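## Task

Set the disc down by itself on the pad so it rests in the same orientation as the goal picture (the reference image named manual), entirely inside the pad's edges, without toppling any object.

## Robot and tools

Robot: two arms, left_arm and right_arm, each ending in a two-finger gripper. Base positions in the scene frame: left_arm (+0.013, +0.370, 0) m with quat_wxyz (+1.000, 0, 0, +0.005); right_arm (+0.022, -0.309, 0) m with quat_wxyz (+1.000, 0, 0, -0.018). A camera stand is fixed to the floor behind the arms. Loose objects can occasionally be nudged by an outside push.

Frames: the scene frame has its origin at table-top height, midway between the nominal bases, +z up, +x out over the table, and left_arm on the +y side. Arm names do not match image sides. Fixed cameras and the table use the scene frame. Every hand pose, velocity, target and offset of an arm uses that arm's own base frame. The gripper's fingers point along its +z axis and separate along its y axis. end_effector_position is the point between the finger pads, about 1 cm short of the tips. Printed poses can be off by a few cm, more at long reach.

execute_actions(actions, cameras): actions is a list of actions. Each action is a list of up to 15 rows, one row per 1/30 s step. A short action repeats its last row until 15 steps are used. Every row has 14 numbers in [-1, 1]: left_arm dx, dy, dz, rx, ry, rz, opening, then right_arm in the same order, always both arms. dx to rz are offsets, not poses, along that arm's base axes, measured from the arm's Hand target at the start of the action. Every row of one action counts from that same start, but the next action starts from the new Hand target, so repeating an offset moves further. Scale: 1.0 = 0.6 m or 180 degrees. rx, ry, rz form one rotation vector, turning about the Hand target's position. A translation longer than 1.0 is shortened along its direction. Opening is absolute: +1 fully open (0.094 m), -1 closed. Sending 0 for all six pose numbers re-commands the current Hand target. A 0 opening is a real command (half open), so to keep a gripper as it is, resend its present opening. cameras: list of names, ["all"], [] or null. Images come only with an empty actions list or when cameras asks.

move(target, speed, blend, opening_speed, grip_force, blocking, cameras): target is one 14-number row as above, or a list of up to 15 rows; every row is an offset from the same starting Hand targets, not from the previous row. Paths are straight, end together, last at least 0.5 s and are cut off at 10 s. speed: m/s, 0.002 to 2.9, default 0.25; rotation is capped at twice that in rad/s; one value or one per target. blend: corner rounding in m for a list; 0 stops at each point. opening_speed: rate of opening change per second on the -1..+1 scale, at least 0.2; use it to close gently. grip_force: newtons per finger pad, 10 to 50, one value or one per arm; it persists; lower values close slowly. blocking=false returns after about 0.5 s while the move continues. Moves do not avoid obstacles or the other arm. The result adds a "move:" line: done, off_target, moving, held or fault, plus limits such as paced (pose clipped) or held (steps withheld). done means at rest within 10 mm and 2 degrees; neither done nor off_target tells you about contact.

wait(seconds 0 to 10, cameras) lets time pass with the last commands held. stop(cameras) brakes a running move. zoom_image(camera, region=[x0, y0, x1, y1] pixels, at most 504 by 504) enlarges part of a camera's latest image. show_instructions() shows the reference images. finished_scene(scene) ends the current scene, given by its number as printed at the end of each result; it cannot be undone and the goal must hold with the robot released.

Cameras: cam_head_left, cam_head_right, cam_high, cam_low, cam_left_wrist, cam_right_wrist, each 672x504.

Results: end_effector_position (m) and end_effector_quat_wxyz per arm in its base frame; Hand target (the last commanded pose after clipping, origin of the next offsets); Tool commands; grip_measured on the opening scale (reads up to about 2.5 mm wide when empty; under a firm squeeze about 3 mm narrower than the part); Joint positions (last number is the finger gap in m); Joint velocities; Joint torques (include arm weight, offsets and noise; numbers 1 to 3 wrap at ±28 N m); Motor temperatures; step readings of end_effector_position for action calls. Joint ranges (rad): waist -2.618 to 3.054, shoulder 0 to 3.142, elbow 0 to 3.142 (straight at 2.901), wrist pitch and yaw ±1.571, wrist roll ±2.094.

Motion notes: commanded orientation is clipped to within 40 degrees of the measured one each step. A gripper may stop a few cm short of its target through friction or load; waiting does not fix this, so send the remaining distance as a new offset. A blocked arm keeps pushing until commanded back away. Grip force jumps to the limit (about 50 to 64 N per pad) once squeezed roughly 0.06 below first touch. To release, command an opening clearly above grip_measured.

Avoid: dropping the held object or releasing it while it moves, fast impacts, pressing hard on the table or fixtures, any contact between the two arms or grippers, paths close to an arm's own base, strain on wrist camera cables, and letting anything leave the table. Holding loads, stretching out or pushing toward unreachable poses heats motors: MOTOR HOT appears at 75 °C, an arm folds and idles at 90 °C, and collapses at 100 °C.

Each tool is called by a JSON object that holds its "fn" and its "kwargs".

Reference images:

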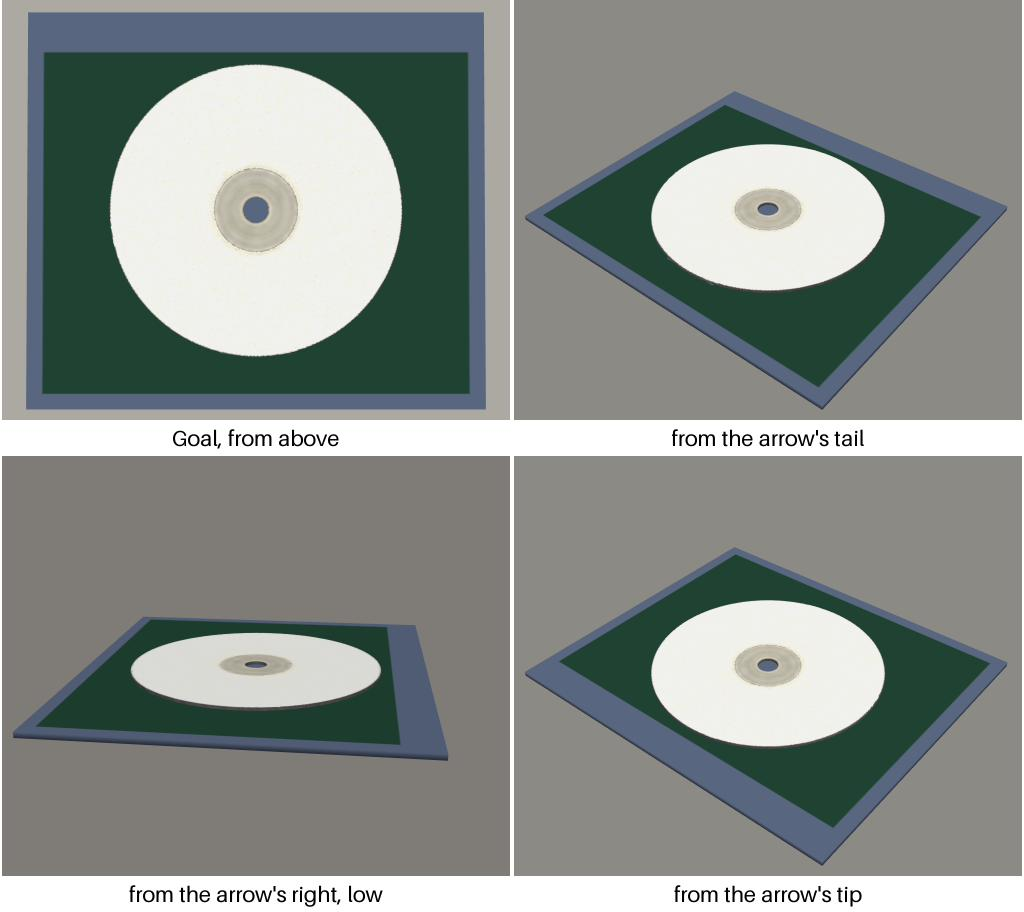

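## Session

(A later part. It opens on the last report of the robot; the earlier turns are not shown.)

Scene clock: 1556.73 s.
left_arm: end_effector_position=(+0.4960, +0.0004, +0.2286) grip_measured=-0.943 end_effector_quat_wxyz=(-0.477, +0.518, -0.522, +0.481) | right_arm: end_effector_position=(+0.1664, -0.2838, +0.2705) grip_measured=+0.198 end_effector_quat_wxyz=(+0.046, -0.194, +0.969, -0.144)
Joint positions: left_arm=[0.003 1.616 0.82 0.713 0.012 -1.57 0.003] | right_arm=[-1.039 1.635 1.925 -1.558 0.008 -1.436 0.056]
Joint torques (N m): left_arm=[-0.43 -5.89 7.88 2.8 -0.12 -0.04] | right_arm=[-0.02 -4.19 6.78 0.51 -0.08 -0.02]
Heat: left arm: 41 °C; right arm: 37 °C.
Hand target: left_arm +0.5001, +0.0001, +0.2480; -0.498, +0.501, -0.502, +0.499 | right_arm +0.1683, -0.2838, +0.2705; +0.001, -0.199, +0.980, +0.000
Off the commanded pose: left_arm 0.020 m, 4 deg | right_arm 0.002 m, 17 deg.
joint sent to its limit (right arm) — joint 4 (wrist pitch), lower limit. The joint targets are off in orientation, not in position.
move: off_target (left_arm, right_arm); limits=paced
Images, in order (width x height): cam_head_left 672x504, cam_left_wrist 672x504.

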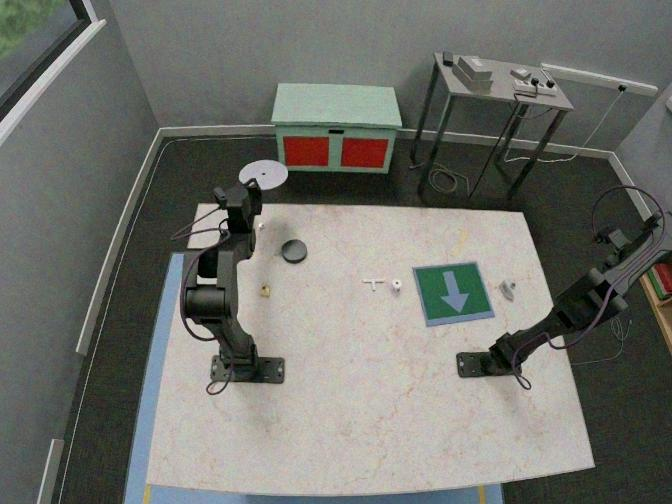

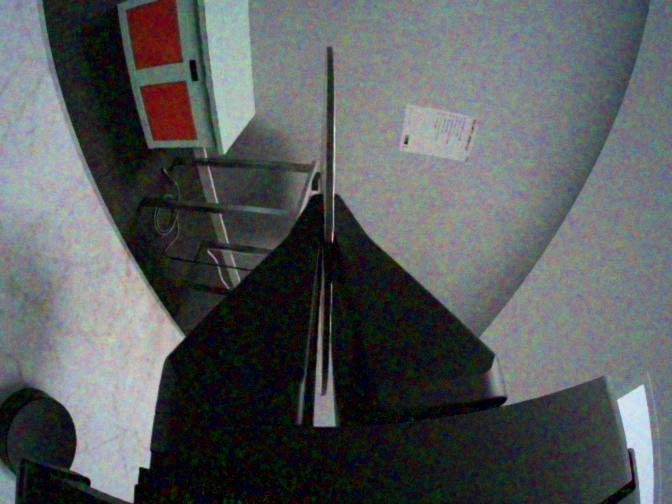

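{"fn": "move", "kwargs": {"target": [[-0.1593,-0.49,0.02,0.482,-0.1566,-0.1566,-1,0,0,0,0,0,0,0.2],[-0.5657,-0.8243,0.02,0.809,-0.588,0,-1,0,0,0,0,0,0,0.2]], "speed": 0.28, "blend": [0.05,0], "cameras": ["cam_left_wrist","cam_head_left","cam_low","cam_head_right"]}}

Scene clock: 1587.80 s.
left_arm: end_effector_position=(+0.1588, -0.4865, +0.2320) grip_measured=-0.943 end_effector_quat_wxyz=(+0.671, +0.724, +0.119, +0.107) | right_arm: end_effector_position=(+0.1664, -0.2838, +0.2705) grip_measured=+0.198 end_effector_quat_wxyz=(+0.046, -0.194, +0.969, -0.144)
Joint positions: left_arm=[-1.261 1.669 0.885 0.708 -0.011 1.566 0.003] | right_arm=[-1.039 1.635 1.925 -1.558 0.008 -1.436 0.056]
Joint torques (N m): left_arm=[0.06 -6.54 10.48 2.56 0.06 0.01] | right_arm=[-0.08 -4.18 6.84 0.51 -0.06 -0.03]
Motor temperatures (°C): left_arm=[32 41 37 42 31 29 35] | right_arm=[29 33 38 31 28 29 28]
Heat: left arm: 42 °C; right arm: 38 °C.
Hand target: left_arm +0.1607, -0.4945, +0.2600; +0.700, +0.696, +0.110, +0.111 | right_arm +0.1683, -0.2838, +0.2705; +0.001, -0.199, +0.980, +0.000
Off the commanded pose: left_arm 0.029 m, 5 deg | right_arm 0.002 m, 17 deg.
joint sent to its limit (right arm) — joint 4 (wrist pitch), lower limit. The joint targets are off in orientation, not in position.
move: off_target (left_arm, right_arm)
Images, in order (width x height): cam_head_left 672x504, cam_head_right 672x504, cam_low 672x504, cam_left_wrist 672x504.

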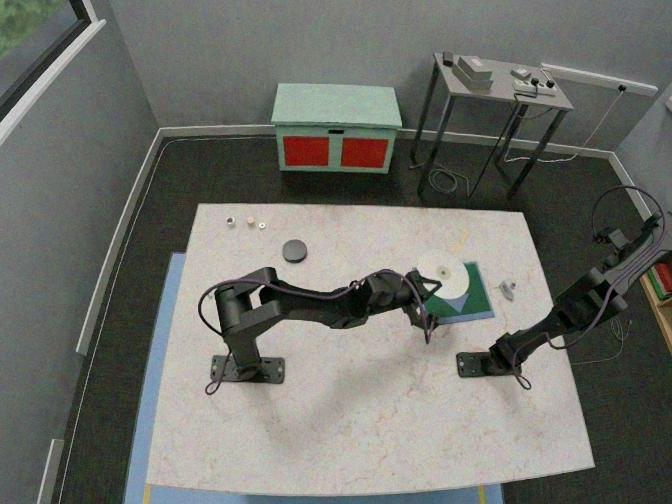

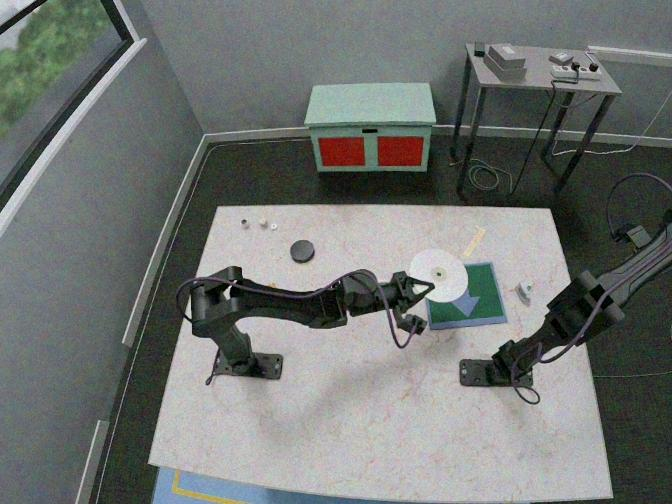

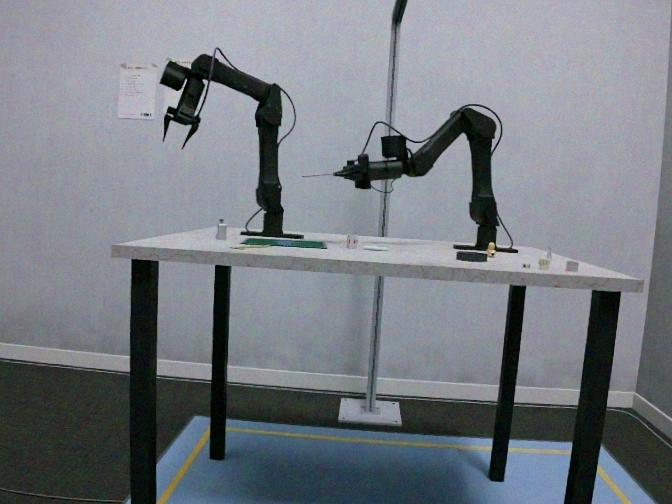

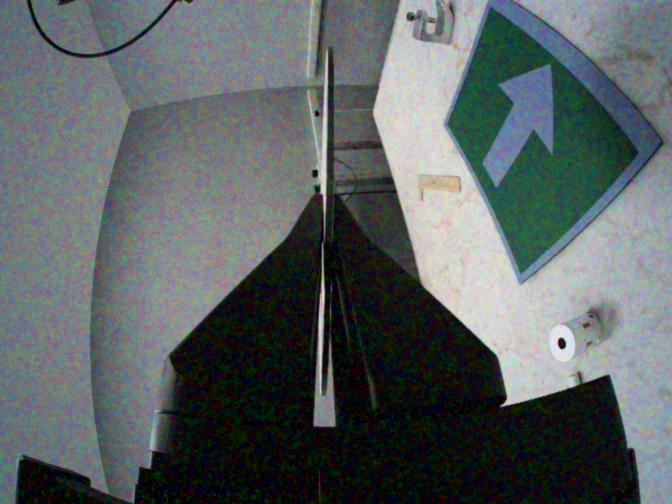

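{"fn": "zoom_image", "kwargs": {"camera": "cam_low", "region": [290, 90, 510, 260]}}

Scaled by 2.291 from the camera's 672x504 image, which has a finer 960x720 frame.

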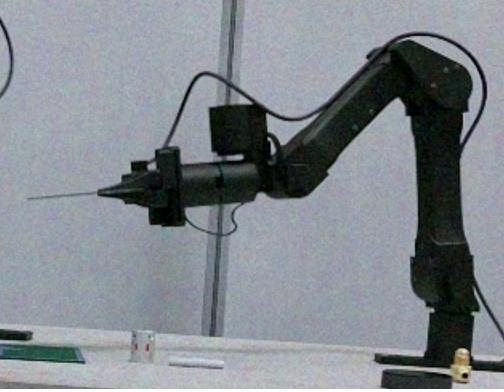

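{"fn": "move", "kwargs": {"target": [0.0508,-0.1532,-0.2,0.1162,0.0378,0,-1,0,0,0,0,0,0,0.2], "speed": 0.15, "cameras": ["cam_left_wrist","cam_head_left","cam_low","cam_head_right"]}}

{"fn": "zoom_image", "kwargs": {"camera": "cam_low", "region": [190, 90, 510, 290]}}

{"fn": "zoom_image", "kwargs": {"camera": "cam_head_right", "region": [340, 200, 560, 370]}}

Scene clock: 1669.23 s.
left_arm: end_effector_position=(+0.1863, -0.5726, +0.1164) grip_measured=-0.943 end_effector_quat_wxyz=(+0.524, +0.836, +0.135, +0.086) | right_arm: end_effector_position=(+0.1664, -0.2838, +0.2705) grip_measured=+0.198 end_effector_quat_wxyz=(+0.046, -0.194, +0.969, -0.144)
Joint positions: left_arm=[-1.261 2.106 1.37 0.286 -0.011 1.567 0.003] | right_arm=[-1.039 1.635 1.925 -1.558 0.008 -1.436 0.056]
Joint torques (N m): left_arm=[0.28 -10.03 10.63 2.31 0.09 0.01] | right_arm=[-0.03 -4.23 6.83 0.52 -0.08 -0.04]
Motor temperatures (°C): left_arm=[32 37 42 48 30 29 36] | right_arm=[29 33 38 31 28 29 28]
Heat: left arm: 48 °C; right arm: 38 °C.
Hand target: left_arm +0.1911, -0.5864, +0.1399; +0.555, +0.817, +0.130, +0.088 | right_arm +0.1683, -0.2838, +0.2705; +0.001, -0.199, +0.980, +0.000
Off the commanded pose: left_arm 0.028 m, 4 deg | right_arm 0.002 m, 17 deg.
joint sent to its limit (right arm) — joint 4 (wrist pitch), lower limit. The joint targets are off in orientation, not in position.
move: off_target (left_arm, right_arm)
Images, in order (width x height): cam_head_left 672x504, cam_head_right 672x504, cam_low 672x504, cam_left_wrist 672x504.

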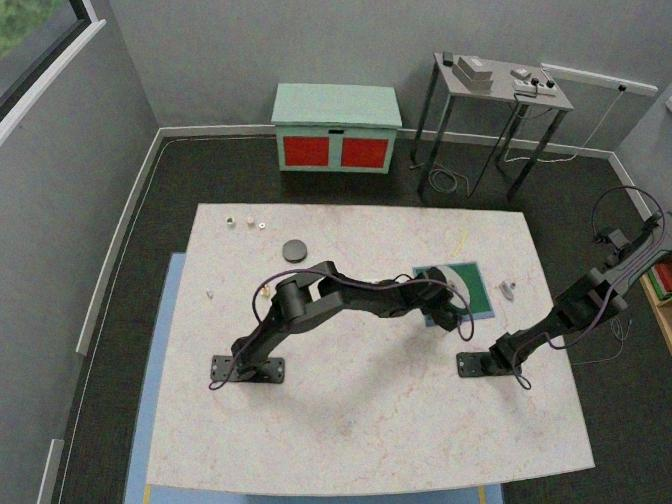

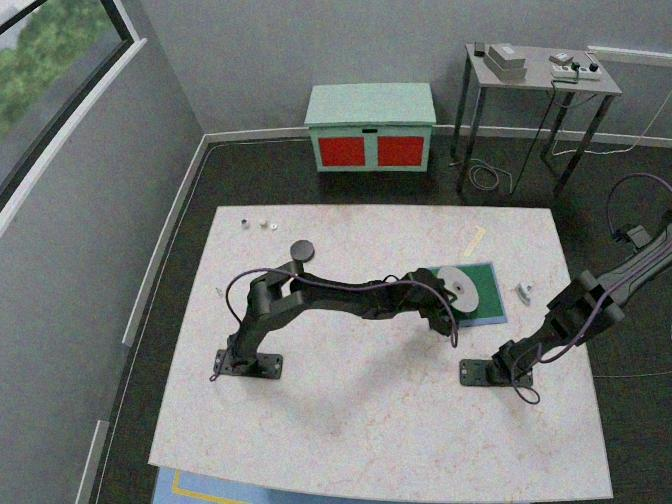

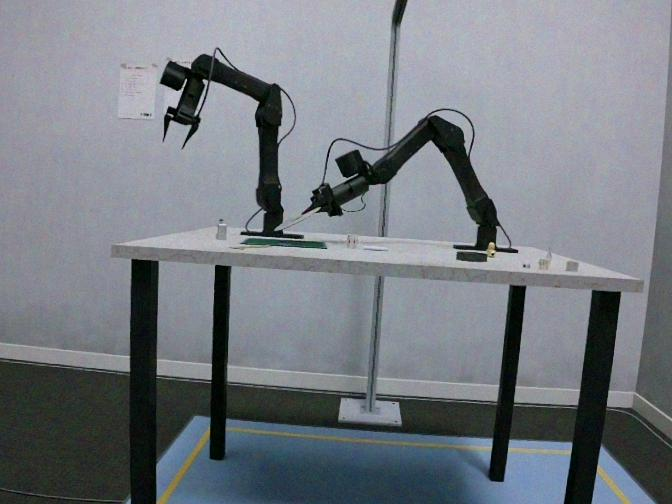

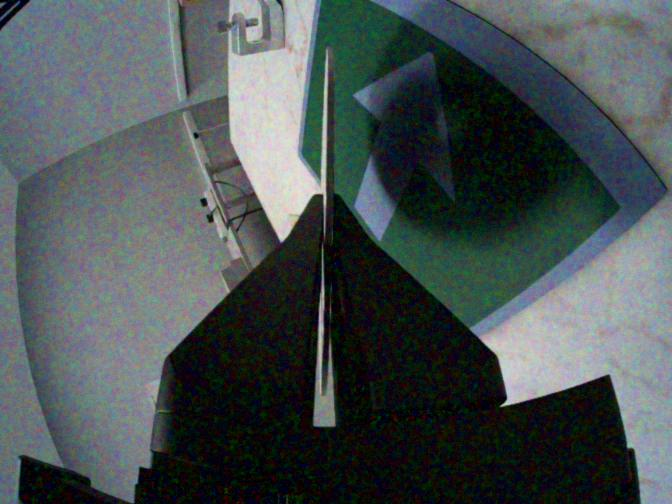

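Scaled by 1.575 from the camera's 672x504 image, which has a finer 960x720 frame.

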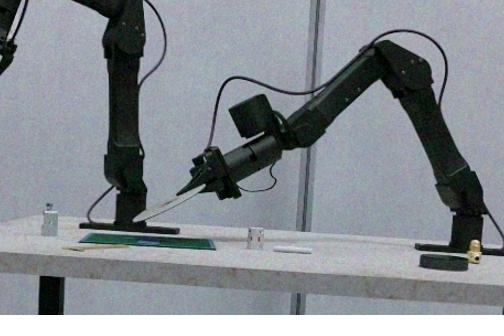

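Scaled by 2.291 from the camera's 672x504 image, which has a finer 960x720 frame.

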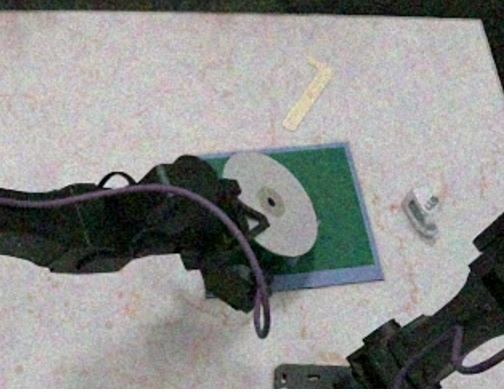

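{"fn": "move", "kwargs": {"target": [0.0083,-0.0227,-0.075,-0.0185,-0.006,0,-1,0,0,0,0,0,0,0.2], "speed": 0.1, "cameras": ["cam_left_wrist","cam_low","cam_head_right"]}}

{"fn": "zoom_image", "kwargs": {"camera": "cam_low", "region": [210, 160, 410, 280]}}

{"fn": "zoom_image", "kwargs": {"camera": "cam_head_right", "region": [400, 230, 540, 350]}}

Scene clock: 1705.57 s.
left_arm: end_effector_position=(+0.1919, -0.5899, +0.0806) grip_measured=-0.943 end_effector_quat_wxyz=(+0.551, +0.819, +0.132, +0.090) | right_arm: end_effector_position=(+0.1664, -0.2838, +0.2705) grip_measured=+0.198 end_effector_quat_wxyz=(+0.046, -0.194, +0.969, -0.144)
Joint positions: left_arm=[-1.261 2.246 1.37 0.491 -0.011 1.569 0.003] | right_arm=[-1.039 1.635 1.925 -1.558 0.008 -1.436 0.056]
Joint torques (N m): left_arm=[0.38 -9.99 8.47 2.61 0.1 -0.01] | right_arm=[-0.02 -4.14 6.79 0.48 -0.08 -0.02]
Heat: left arm: 49 °C; right arm: 38 °C.
Hand target: left_arm +0.1961, -0.6000, +0.0949; +0.579, +0.800, +0.127, +0.092 | right_arm +0.1683, -0.2838, +0.2705; +0.001, -0.199, +0.980, +0.000
Off the commanded pose: left_arm 0.018 m, 4 deg | right_arm 0.002 m, 17 deg.
joint sent to its limit (right arm) — joint 4 (wrist pitch), lower limit. The joint targets are off in orientation, not in position.
move: off_target (left_arm, right_arm)
Images, in order (width x height): cam_head_right 672x504, cam_low 672x504, cam_left_wrist 672x504.

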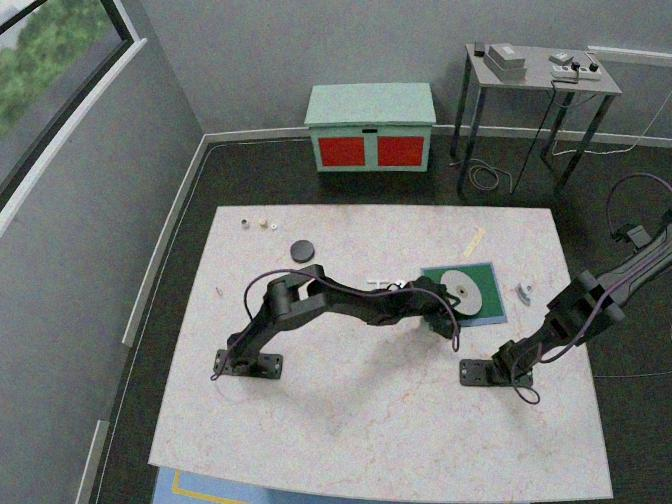

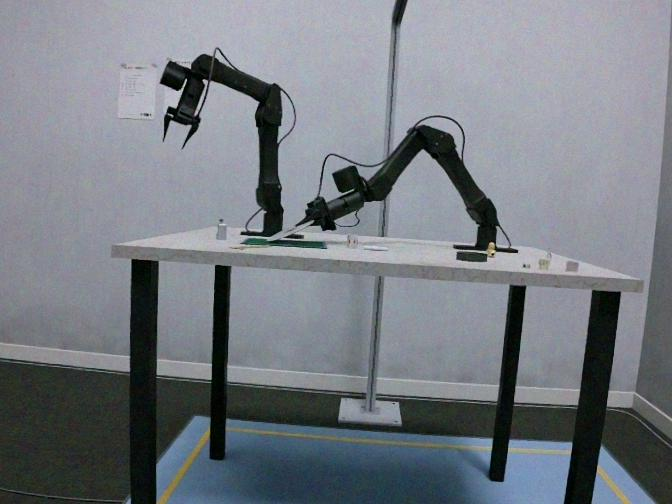

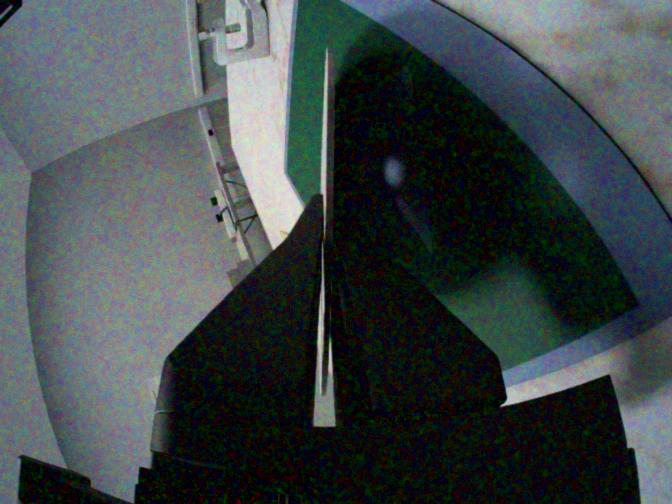

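Scaled by 2.520 from the camera's 672x504 image, which has a finer 960x720 frame.

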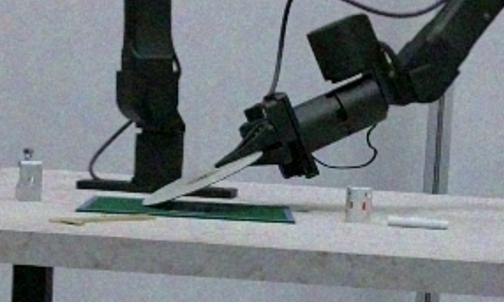

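Scaled by 3.600 from the camera's 672x504 image, which has a finer 960x720 frame.

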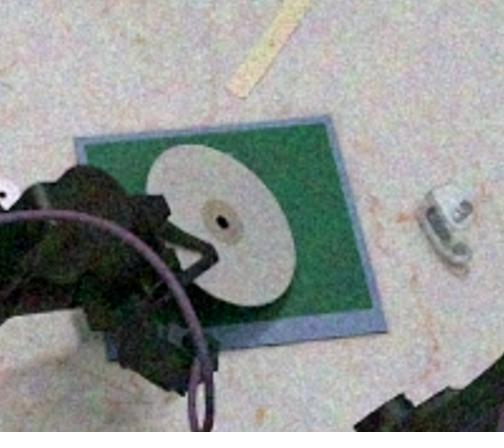

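{"fn": "move", "kwargs": {"target": [0,0.01,-0.0333,0,0,0,-1,0,0,0,0,0,0,0.2], "speed": 0.06, "cameras": ["cam_left_wrist","cam_low","cam_head_right"]}}

{"fn": "zoom_image", "kwargs": {"camera": "cam_low", "region": [210, 180, 370, 280]}}

{"fn": "zoom_image", "kwargs": {"camera": "cam_head_right", "region": [400, 230, 540, 350]}}

Scene clock: 1720.00 s.
left_arm: end_effector_position=(+0.1950, -0.5926, +0.0766) grip_measured=-0.943 end_effector_quat_wxyz=(+0.568, +0.807, +0.131, +0.094) | right_arm: end_effector_position=(+0.1664, -0.2838, +0.2705) grip_measured=+0.198 end_effector_quat_wxyz=(+0.046, -0.194, +0.969, -0.144)
Joint positions: left_arm=[-1.258 2.277 1.36 0.572 -0.011 1.57 0.003] | right_arm=[-1.039 1.635 1.925 -1.558 0.008 -1.436 0.056]
Joint torques (N m): left_arm=[0.43 -9.89 5.85 2.55 0.13 -0.01] | right_arm=[-0.02 -4.15 6.82 0.5 -0.08 -0.03]
Heat: left arm: 49 °C; right arm: 38 °C.
Hand target: left_arm +0.1962, -0.5940, +0.0751; +0.579, +0.800, +0.127, +0.092 | right_arm +0.1683, -0.2838, +0.2705; +0.001, -0.199, +0.980, +0.000
Off the commanded pose: left_arm 0.002 m, 2 deg | right_arm 0.002 m, 17 deg.
joint sent to its limit (right arm) — joint 4 (wrist pitch), lower limit. The joint targets are off in orientation, not in position.
move: off_target (right_arm)
Images, in order (width x height): cam_head_right 672x504, cam_low 672x504, cam_left_wrist 672x504.

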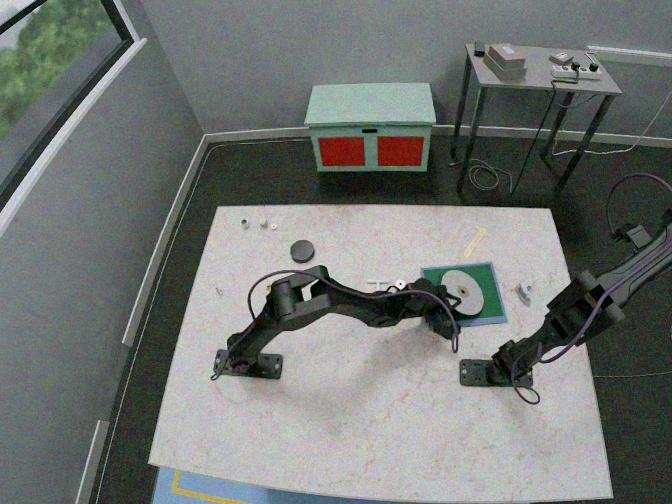

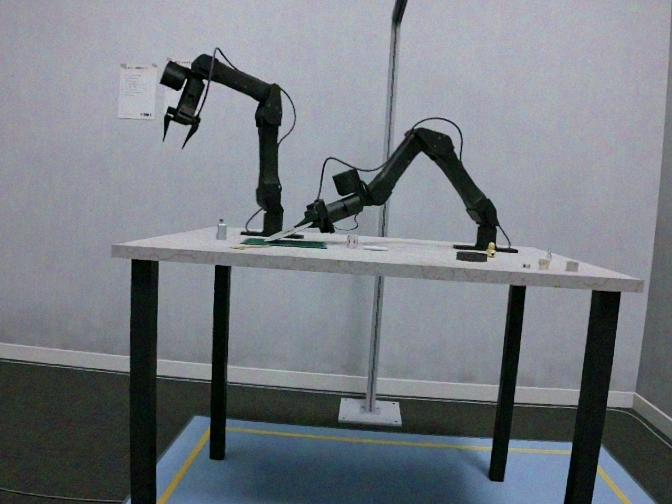

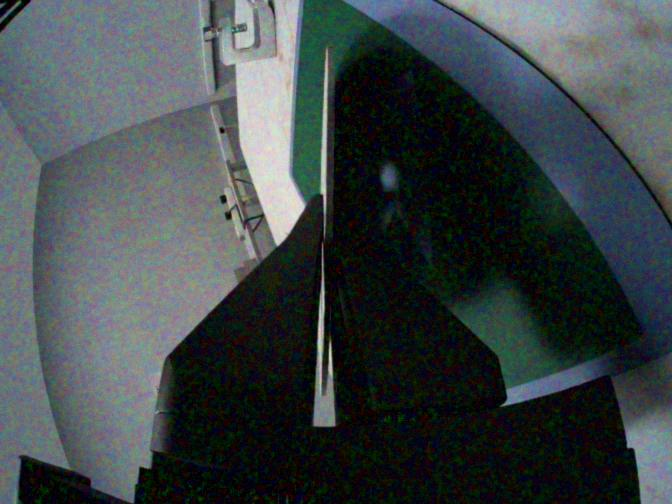

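Scaled by 3.150 from the camera's 672x504 image, which has a finer 960x720 frame.

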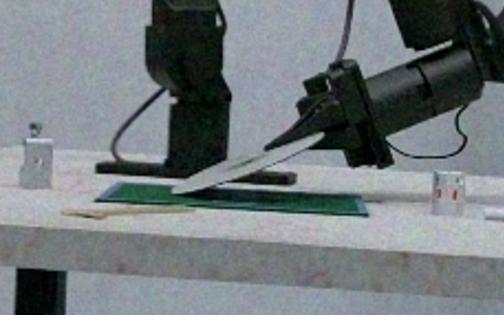

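Scaled by 3.600 from the camera's 672x504 image, which has a finer 960x720 frame.

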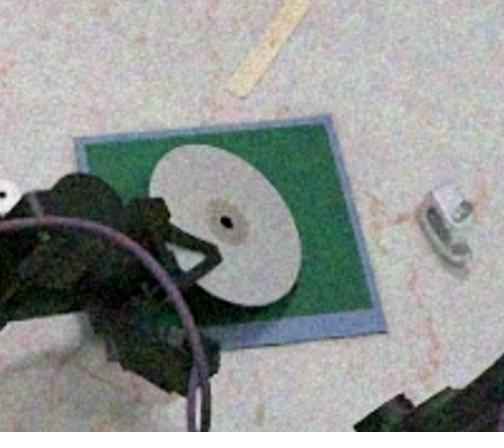

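{"fn": "move", "kwargs": {"target": [0,0,-0.03,0,0,0,-1,0,0,0,0,0,0,0.2], "speed": 0.06, "cameras": ["cam_left_wrist","cam_low","cam_head_right"]}}

{"fn": "zoom_image", "kwargs": {"camera": "cam_low", "region": [210, 180, 370, 280]}}

Scene clock: 1733.13 s.
left_arm: end_effector_position=(+0.1962, -0.5964, +0.0714) grip_measured=-0.943 end_effector_quat_wxyz=(+0.584, +0.796, +0.129, +0.097) | right_arm: end_effector_position=(+0.1664, -0.2838, +0.2705) grip_measured=+0.198 end_effector_quat_wxyz=(+0.046, -0.194, +0.969, -0.144)
Joint positions: left_arm=[-1.258 2.315 1.356 0.654 -0.011 1.571 0.003] | right_arm=[-1.039 1.635 1.925 -1.558 0.008 -1.436 0.056]
Joint torques (N m): left_arm=[0.43 -9.5 5.39 2.29 0.13 -0.02] | right_arm=[-0.06 -4.23 6.79 0.52 -0.07 -0.03]
Motor temperatures (°C): left_arm=[32 42 38 50 30 29 36] | right_arm=[29 33 38 31 28 29 28]
Heat: left arm: 50 °C; right arm: 38 °C.
Hand target: left_arm +0.1962, -0.5941, +0.0572; +0.580, +0.800, +0.127, +0.092 | right_arm +0.1683, -0.2838, +0.2705; +0.001, -0.199, +0.980, +0.000
Off the commanded pose: left_arm 0.015 m, 1 deg | right_arm 0.002 m, 17 deg.
joint sent to its limit (right arm) — joint 4 (wrist pitch), lower limit. The joint targets are off in orientation, not in position.
move: off_target (left_arm, right_arm)
Images, in order (width x height): cam_head_right 672x504, cam_low 672x504, cam_left_wrist 672x504.

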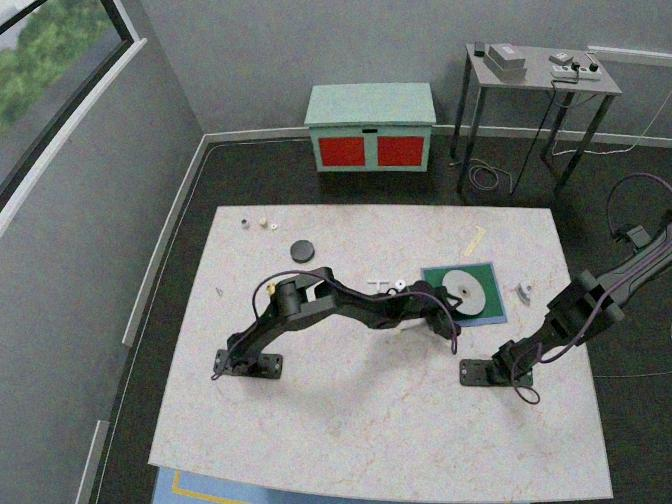

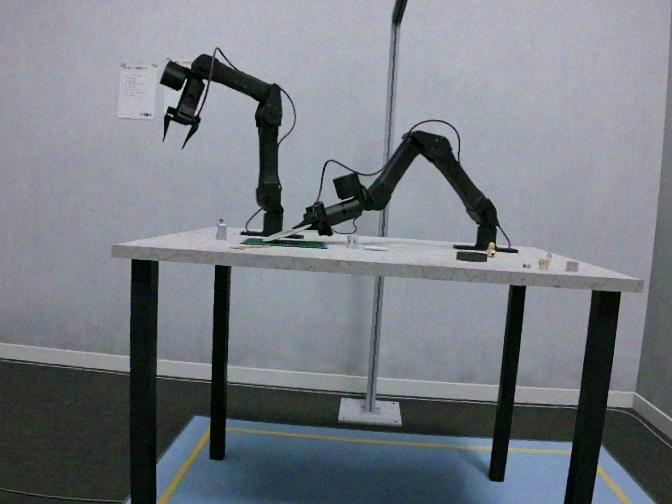

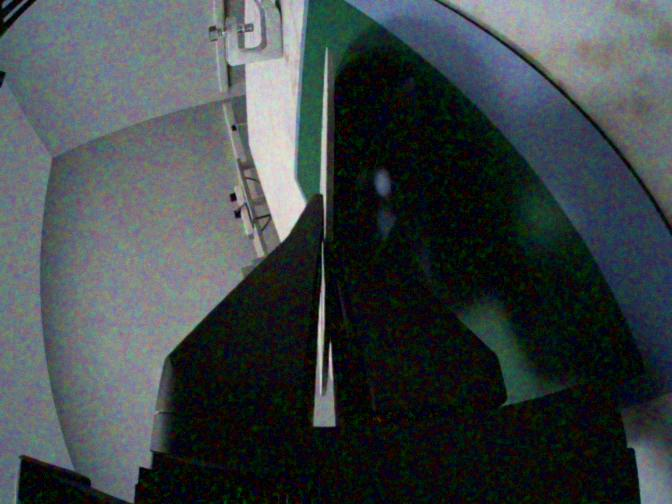

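Scaled by 3.150 from the camera's 672x504 image, which has a finer 960x720 frame.

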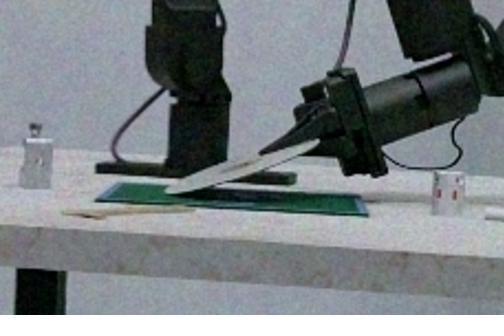

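{"fn": "move", "kwargs": {"target": [0,0,-0.0167,0.0291,0.0095,0,-1,0,0,0,0,0,0,0.2], "speed": 0.06, "cameras": ["cam_left_wrist","cam_low","cam_head_right"]}}

{"fn": "zoom_image", "kwargs": {"camera": "cam_low", "region": [210, 180, 370, 280]}}

{"fn": "zoom_image", "kwargs": {"camera": "cam_left_wrist", "region": [240, 20, 440, 270]}}

Scene clock: 1753.00 s.
left_arm: end_effector_position=(+0.1966, -0.5976, +0.0692) grip_measured=-0.943 end_effector_quat_wxyz=(+0.574, +0.803, +0.129, +0.096) | right_arm: end_effector_position=(+0.1664, -0.2838, +0.2705) grip_measured=+0.198 end_effector_quat_wxyz=(+0.046, -0.194, +0.969, -0.144)
Joint positions: left_arm=[-1.258 2.315 1.376 0.61 -0.011 1.574 0.003] | right_arm=[-1.039 1.635 1.925 -1.558 0.008 -1.436 0.056]
Joint torques (N m): left_arm=[0.42 -10.21 7.68 1.23 0.12 -0.06] | right_arm=[-0.05 -4.12 6.82 0.49 -0.08 -0.02]
Heat: left arm: 47 °C; right arm: 38 °C.
Hand target: left_arm +0.1962, -0.5940, +0.0470; +0.540, +0.827, +0.131, +0.086 | right_arm +0.1683, -0.2838, +0.2705; +0.001, -0.199, +0.980, +0.000
Off the commanded pose: left_arm 0.022 m, 5 deg | right_arm 0.002 m, 17 deg.
joint sent to its limit (right arm) — joint 4 (wrist pitch), lower limit. The joint targets are off in orientation, not in position.
move: off_target (left_arm, right_arm)
Images, in order (width x height): cam_head_right 672x504, cam_low 672x504, cam_left_wrist 672x504.

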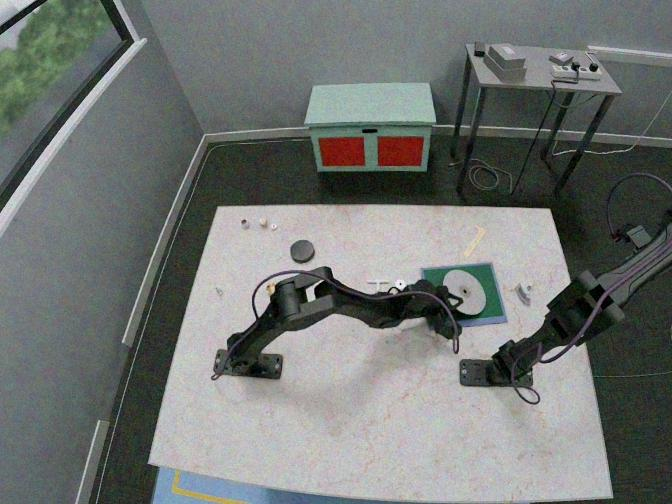

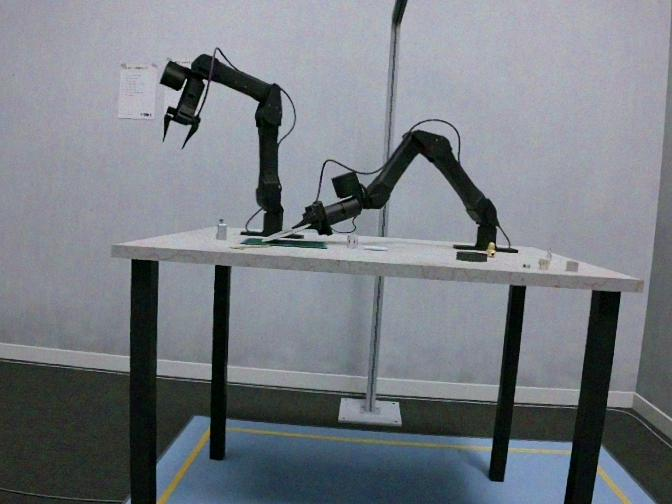

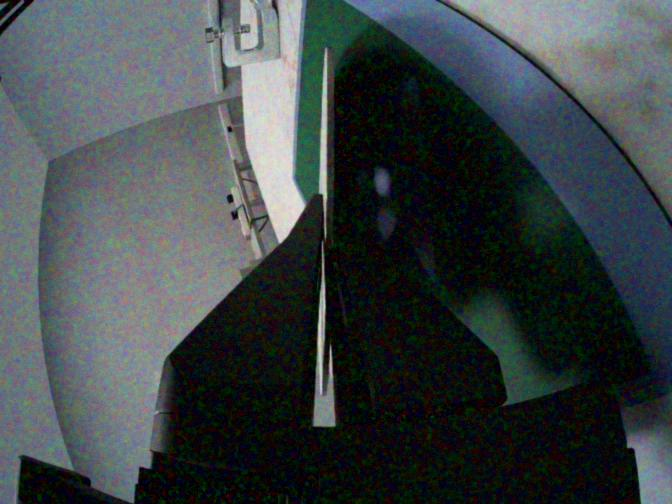

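Scaled by 3.150 from the camera's 672x504 image, which has a finer 960x720 frame.

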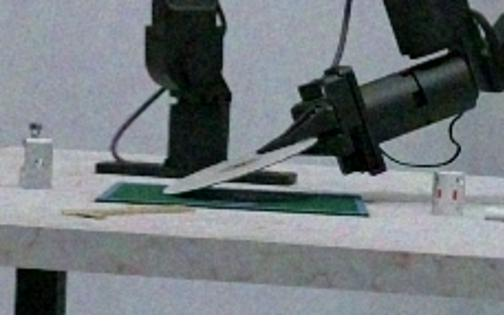

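Scaled by 2.016 from the camera's 672x504 image, which has a finer 960x720 frame.

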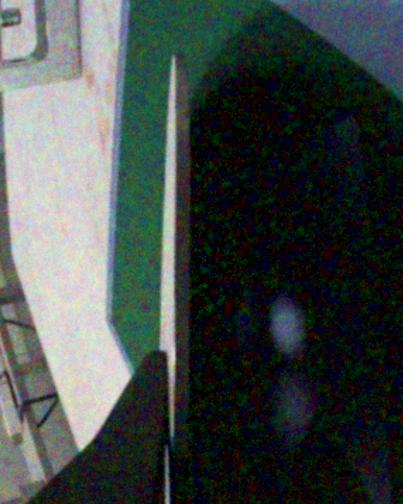

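{"fn": "zoom_image", "kwargs": {"camera": "cam_low", "region": [235, 215, 345, 265]}}

{"fn": "zoom_image", "kwargs": {"camera": "cam_head_right", "region": [410, 250, 520, 340]}}

Scaled by 4.582 from the camera's 672x504 image, which has a finer 960x720 frame.

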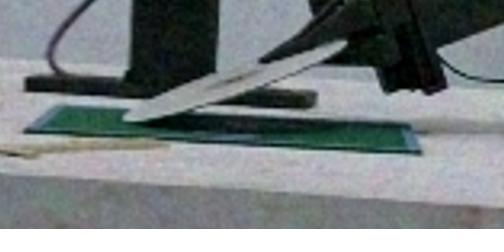

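Scaled by 4.582 from the camera's 672x504 image, which has a finer 960x720 frame.

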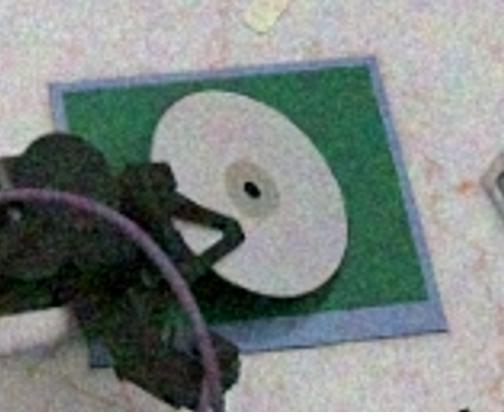

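{"fn": "move", "kwargs": {"target": [0,-0.003,0.025,-0.022,-0.007,0,-1,0,0,0,0,0,0,0.2], "speed": 0.06, "cameras": []}}

{"fn": "move", "kwargs": {"target": [0,0,0,0,0,0,-0.3,0,0,0,0,0,0,0.2], "speed": 0.06, "opening_speed": 0.25, "cameras": ["cam_left_wrist","cam_low","cam_head_right"]}}

{"fn": "zoom_image", "kwargs": {"camera": "cam_low", "region": [235, 215, 345, 265]}}

{"fn": "zoom_image", "kwargs": {"camera": "cam_head_right", "region": [410, 250, 520, 340]}}

Scene clock: 1795.47 s.
left_arm: end_effector_position=(+0.1968, -0.5982, +0.0712) grip_measured=-0.943 end_effector_quat_wxyz=(+0.577, +0.801, +0.128, +0.097) | right_arm: end_effector_position=(+0.1664, -0.2838, +0.2705) grip_measured=+0.198 end_effector_quat_wxyz=(+0.046, -0.194, +0.969, -0.144)
Joint positions: left_arm=[-1.258 2.315 1.376 0.618 -0.011 1.574 0.003] | right_arm=[-1.039 1.635 1.925 -1.558 0.008 -1.436 0.056]
Joint torques (N m): left_arm=[0.35 -10.69 5.86 2 0.12 -0.07] | right_arm=[-0.06 -4.19 6.8 0.52 -0.06 -0.03]
Motor temperatures (°C): left_arm=[32 42 38 42 30 29 36] | right_arm=[29 33 38 31 28 29 28]
Heat: left arm: 42 °C; right arm: 38 °C.
Hand target: left_arm +0.1962, -0.5958, +0.0620; +0.570, +0.807, +0.128, +0.090 | right_arm +0.1683, -0.2838, +0.2705; +0.001, -0.199, +0.980, +0.000
Off the commanded pose: left_arm 0.009 m, 1 deg | right_arm 0.002 m, 17 deg.
joint sent to its limit (right arm) — joint 4 (wrist pitch), lower limit. The joint targets are off in orientation, not in position.
move: off_target (right_arm)
No camera images: "cameras" was empty.

Scene clock: 1798.47 s.
left_arm: end_effector_position=(+0.1966, -0.5977, +0.0695) grip_measured=-0.301 end_effector_quat_wxyz=(+0.574, +0.803, +0.128, +0.096) | right_arm: end_effector_position=(+0.1664, -0.2838, +0.2705) grip_measured=+0.198 end_effector_quat_wxyz=(+0.046, -0.194, +0.969, -0.144)
Joint positions: left_arm=[-1.258 2.315 1.376 0.612 -0.011 1.574 0.033] | right_arm=[-1.039 1.635 1.925 -1.558 0.008 -1.436 0.056]
Joint torques (N m): left_arm=[0.35 -10.67 5.86 2.06 0.12 -0.06] | right_arm=[-0.01 -4.19 6.82 0.5 -0.08 -0.02]
Heat: left arm: 43 °C; right arm: 38 °C.
Hand target: left_arm +0.1962, -0.5959, +0.0621; +0.570, +0.806, +0.128, +0.090 | right_arm +0.1683, -0.2838, +0.2705; +0.001, -0.199, +0.980, +0.000
Off the commanded pose: left_arm 0.008 m, 1 deg | right_arm 0.002 m, 17 deg.
joint sent to its limit (right arm) — joint 4 (wrist pitch), lower limit. The joint targets are off in orientation, not in position.
move: off_target (right_arm)
Images, in order (width x height): cam_head_right 672x504, cam_low 672x504, cam_left_wrist 672x504.

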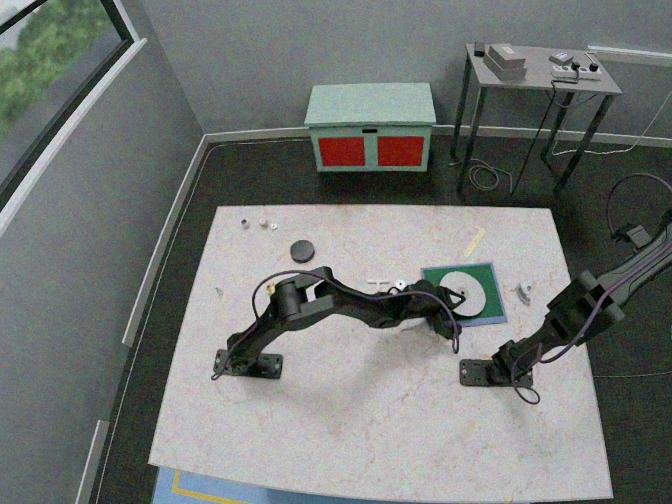

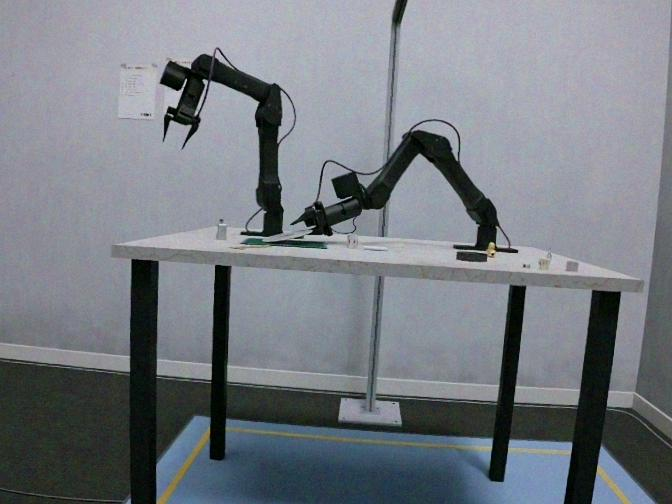

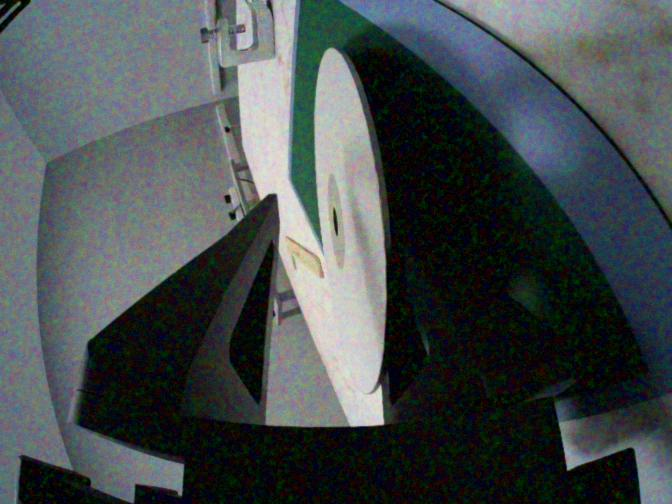

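Scaled by 4.582 from the camera's 672x504 image, which has a finer 960x720 frame.

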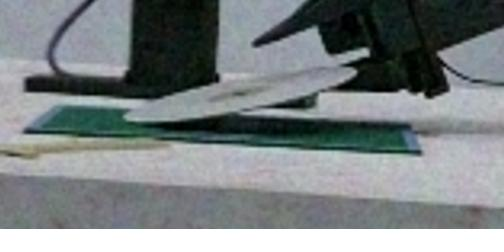

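Scaled by 4.582 from the camera's 672x504 image, which has a finer 960x720 frame.

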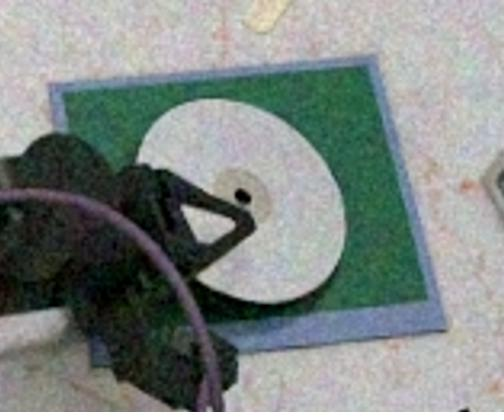

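{"fn": "move", "kwargs": {"target": [0,0,0,0,0,0,0,0,0,0,0,0,0,0.2], "speed": 0.06, "opening_speed": 0.25, "cameras": ["cam_left_wrist","cam_low"]}}

{"fn": "zoom_image", "kwargs": {"camera": "cam_low", "region": [235, 215, 345, 265]}}

Scene clock: 1821.50 s.
left_arm: end_effector_position=(+0.1966, -0.5977, +0.0695) grip_measured=-0.001 end_effector_quat_wxyz=(+0.574, +0.803, +0.128, +0.096) | right_arm: end_effector_position=(+0.1664, -0.2838, +0.2705) grip_measured=+0.198 end_effector_quat_wxyz=(+0.046, -0.194, +0.969, -0.144)
Joint positions: left_arm=[-1.258 2.315 1.376 0.612 -0.011 1.574 0.047] | right_arm=[-1.039 1.635 1.925 -1.558 0.008 -1.436 0.056]
Joint torques (N m): left_arm=[0.35 -10.67 5.86 2.06 0.11 -0.07] | right_arm=[-0.05 -4.19 6.76 0.52 -0.07 -0.02]
Heat: left arm: 44 °C; right arm: 38 °C.
Hand target: left_arm +0.1962, -0.5959, +0.0621; +0.570, +0.806, +0.128, +0.090 | right_arm +0.1683, -0.2838, +0.2705; +0.001, -0.199, +0.980, +0.000
Off the commanded pose: left_arm 0.008 m, 1 deg | right_arm 0.002 m, 17 deg.
joint sent to its limit (right arm) — joint 4 (wrist pitch), lower limit. The joint targets are off in orientation, not in position.
move: off_target (right_arm)
Images, in order (width x height): cam_low 672x504, cam_left_wrist 672x504.

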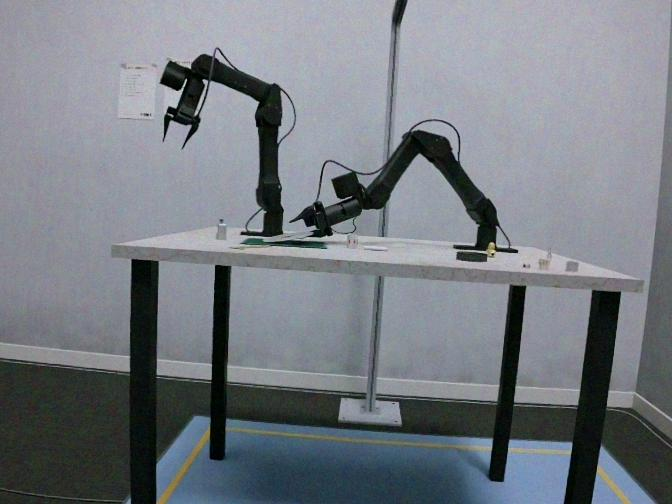

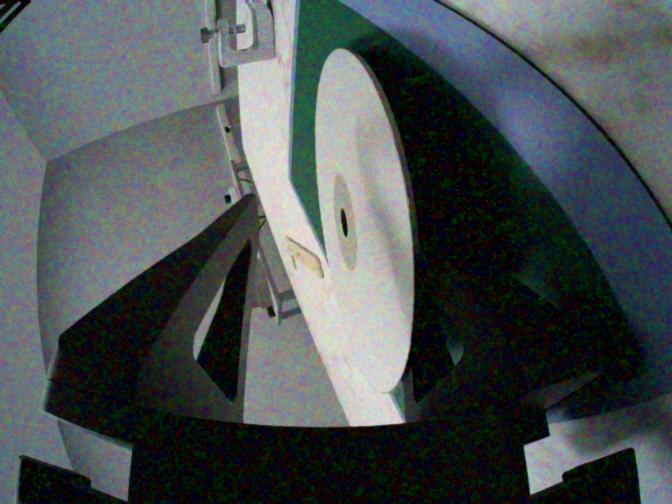

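Scaled by 4.582 from the camera's 672x504 image, which has a finer 960x720 frame.

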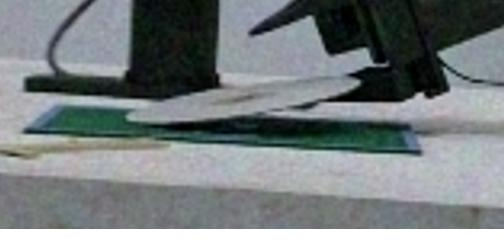

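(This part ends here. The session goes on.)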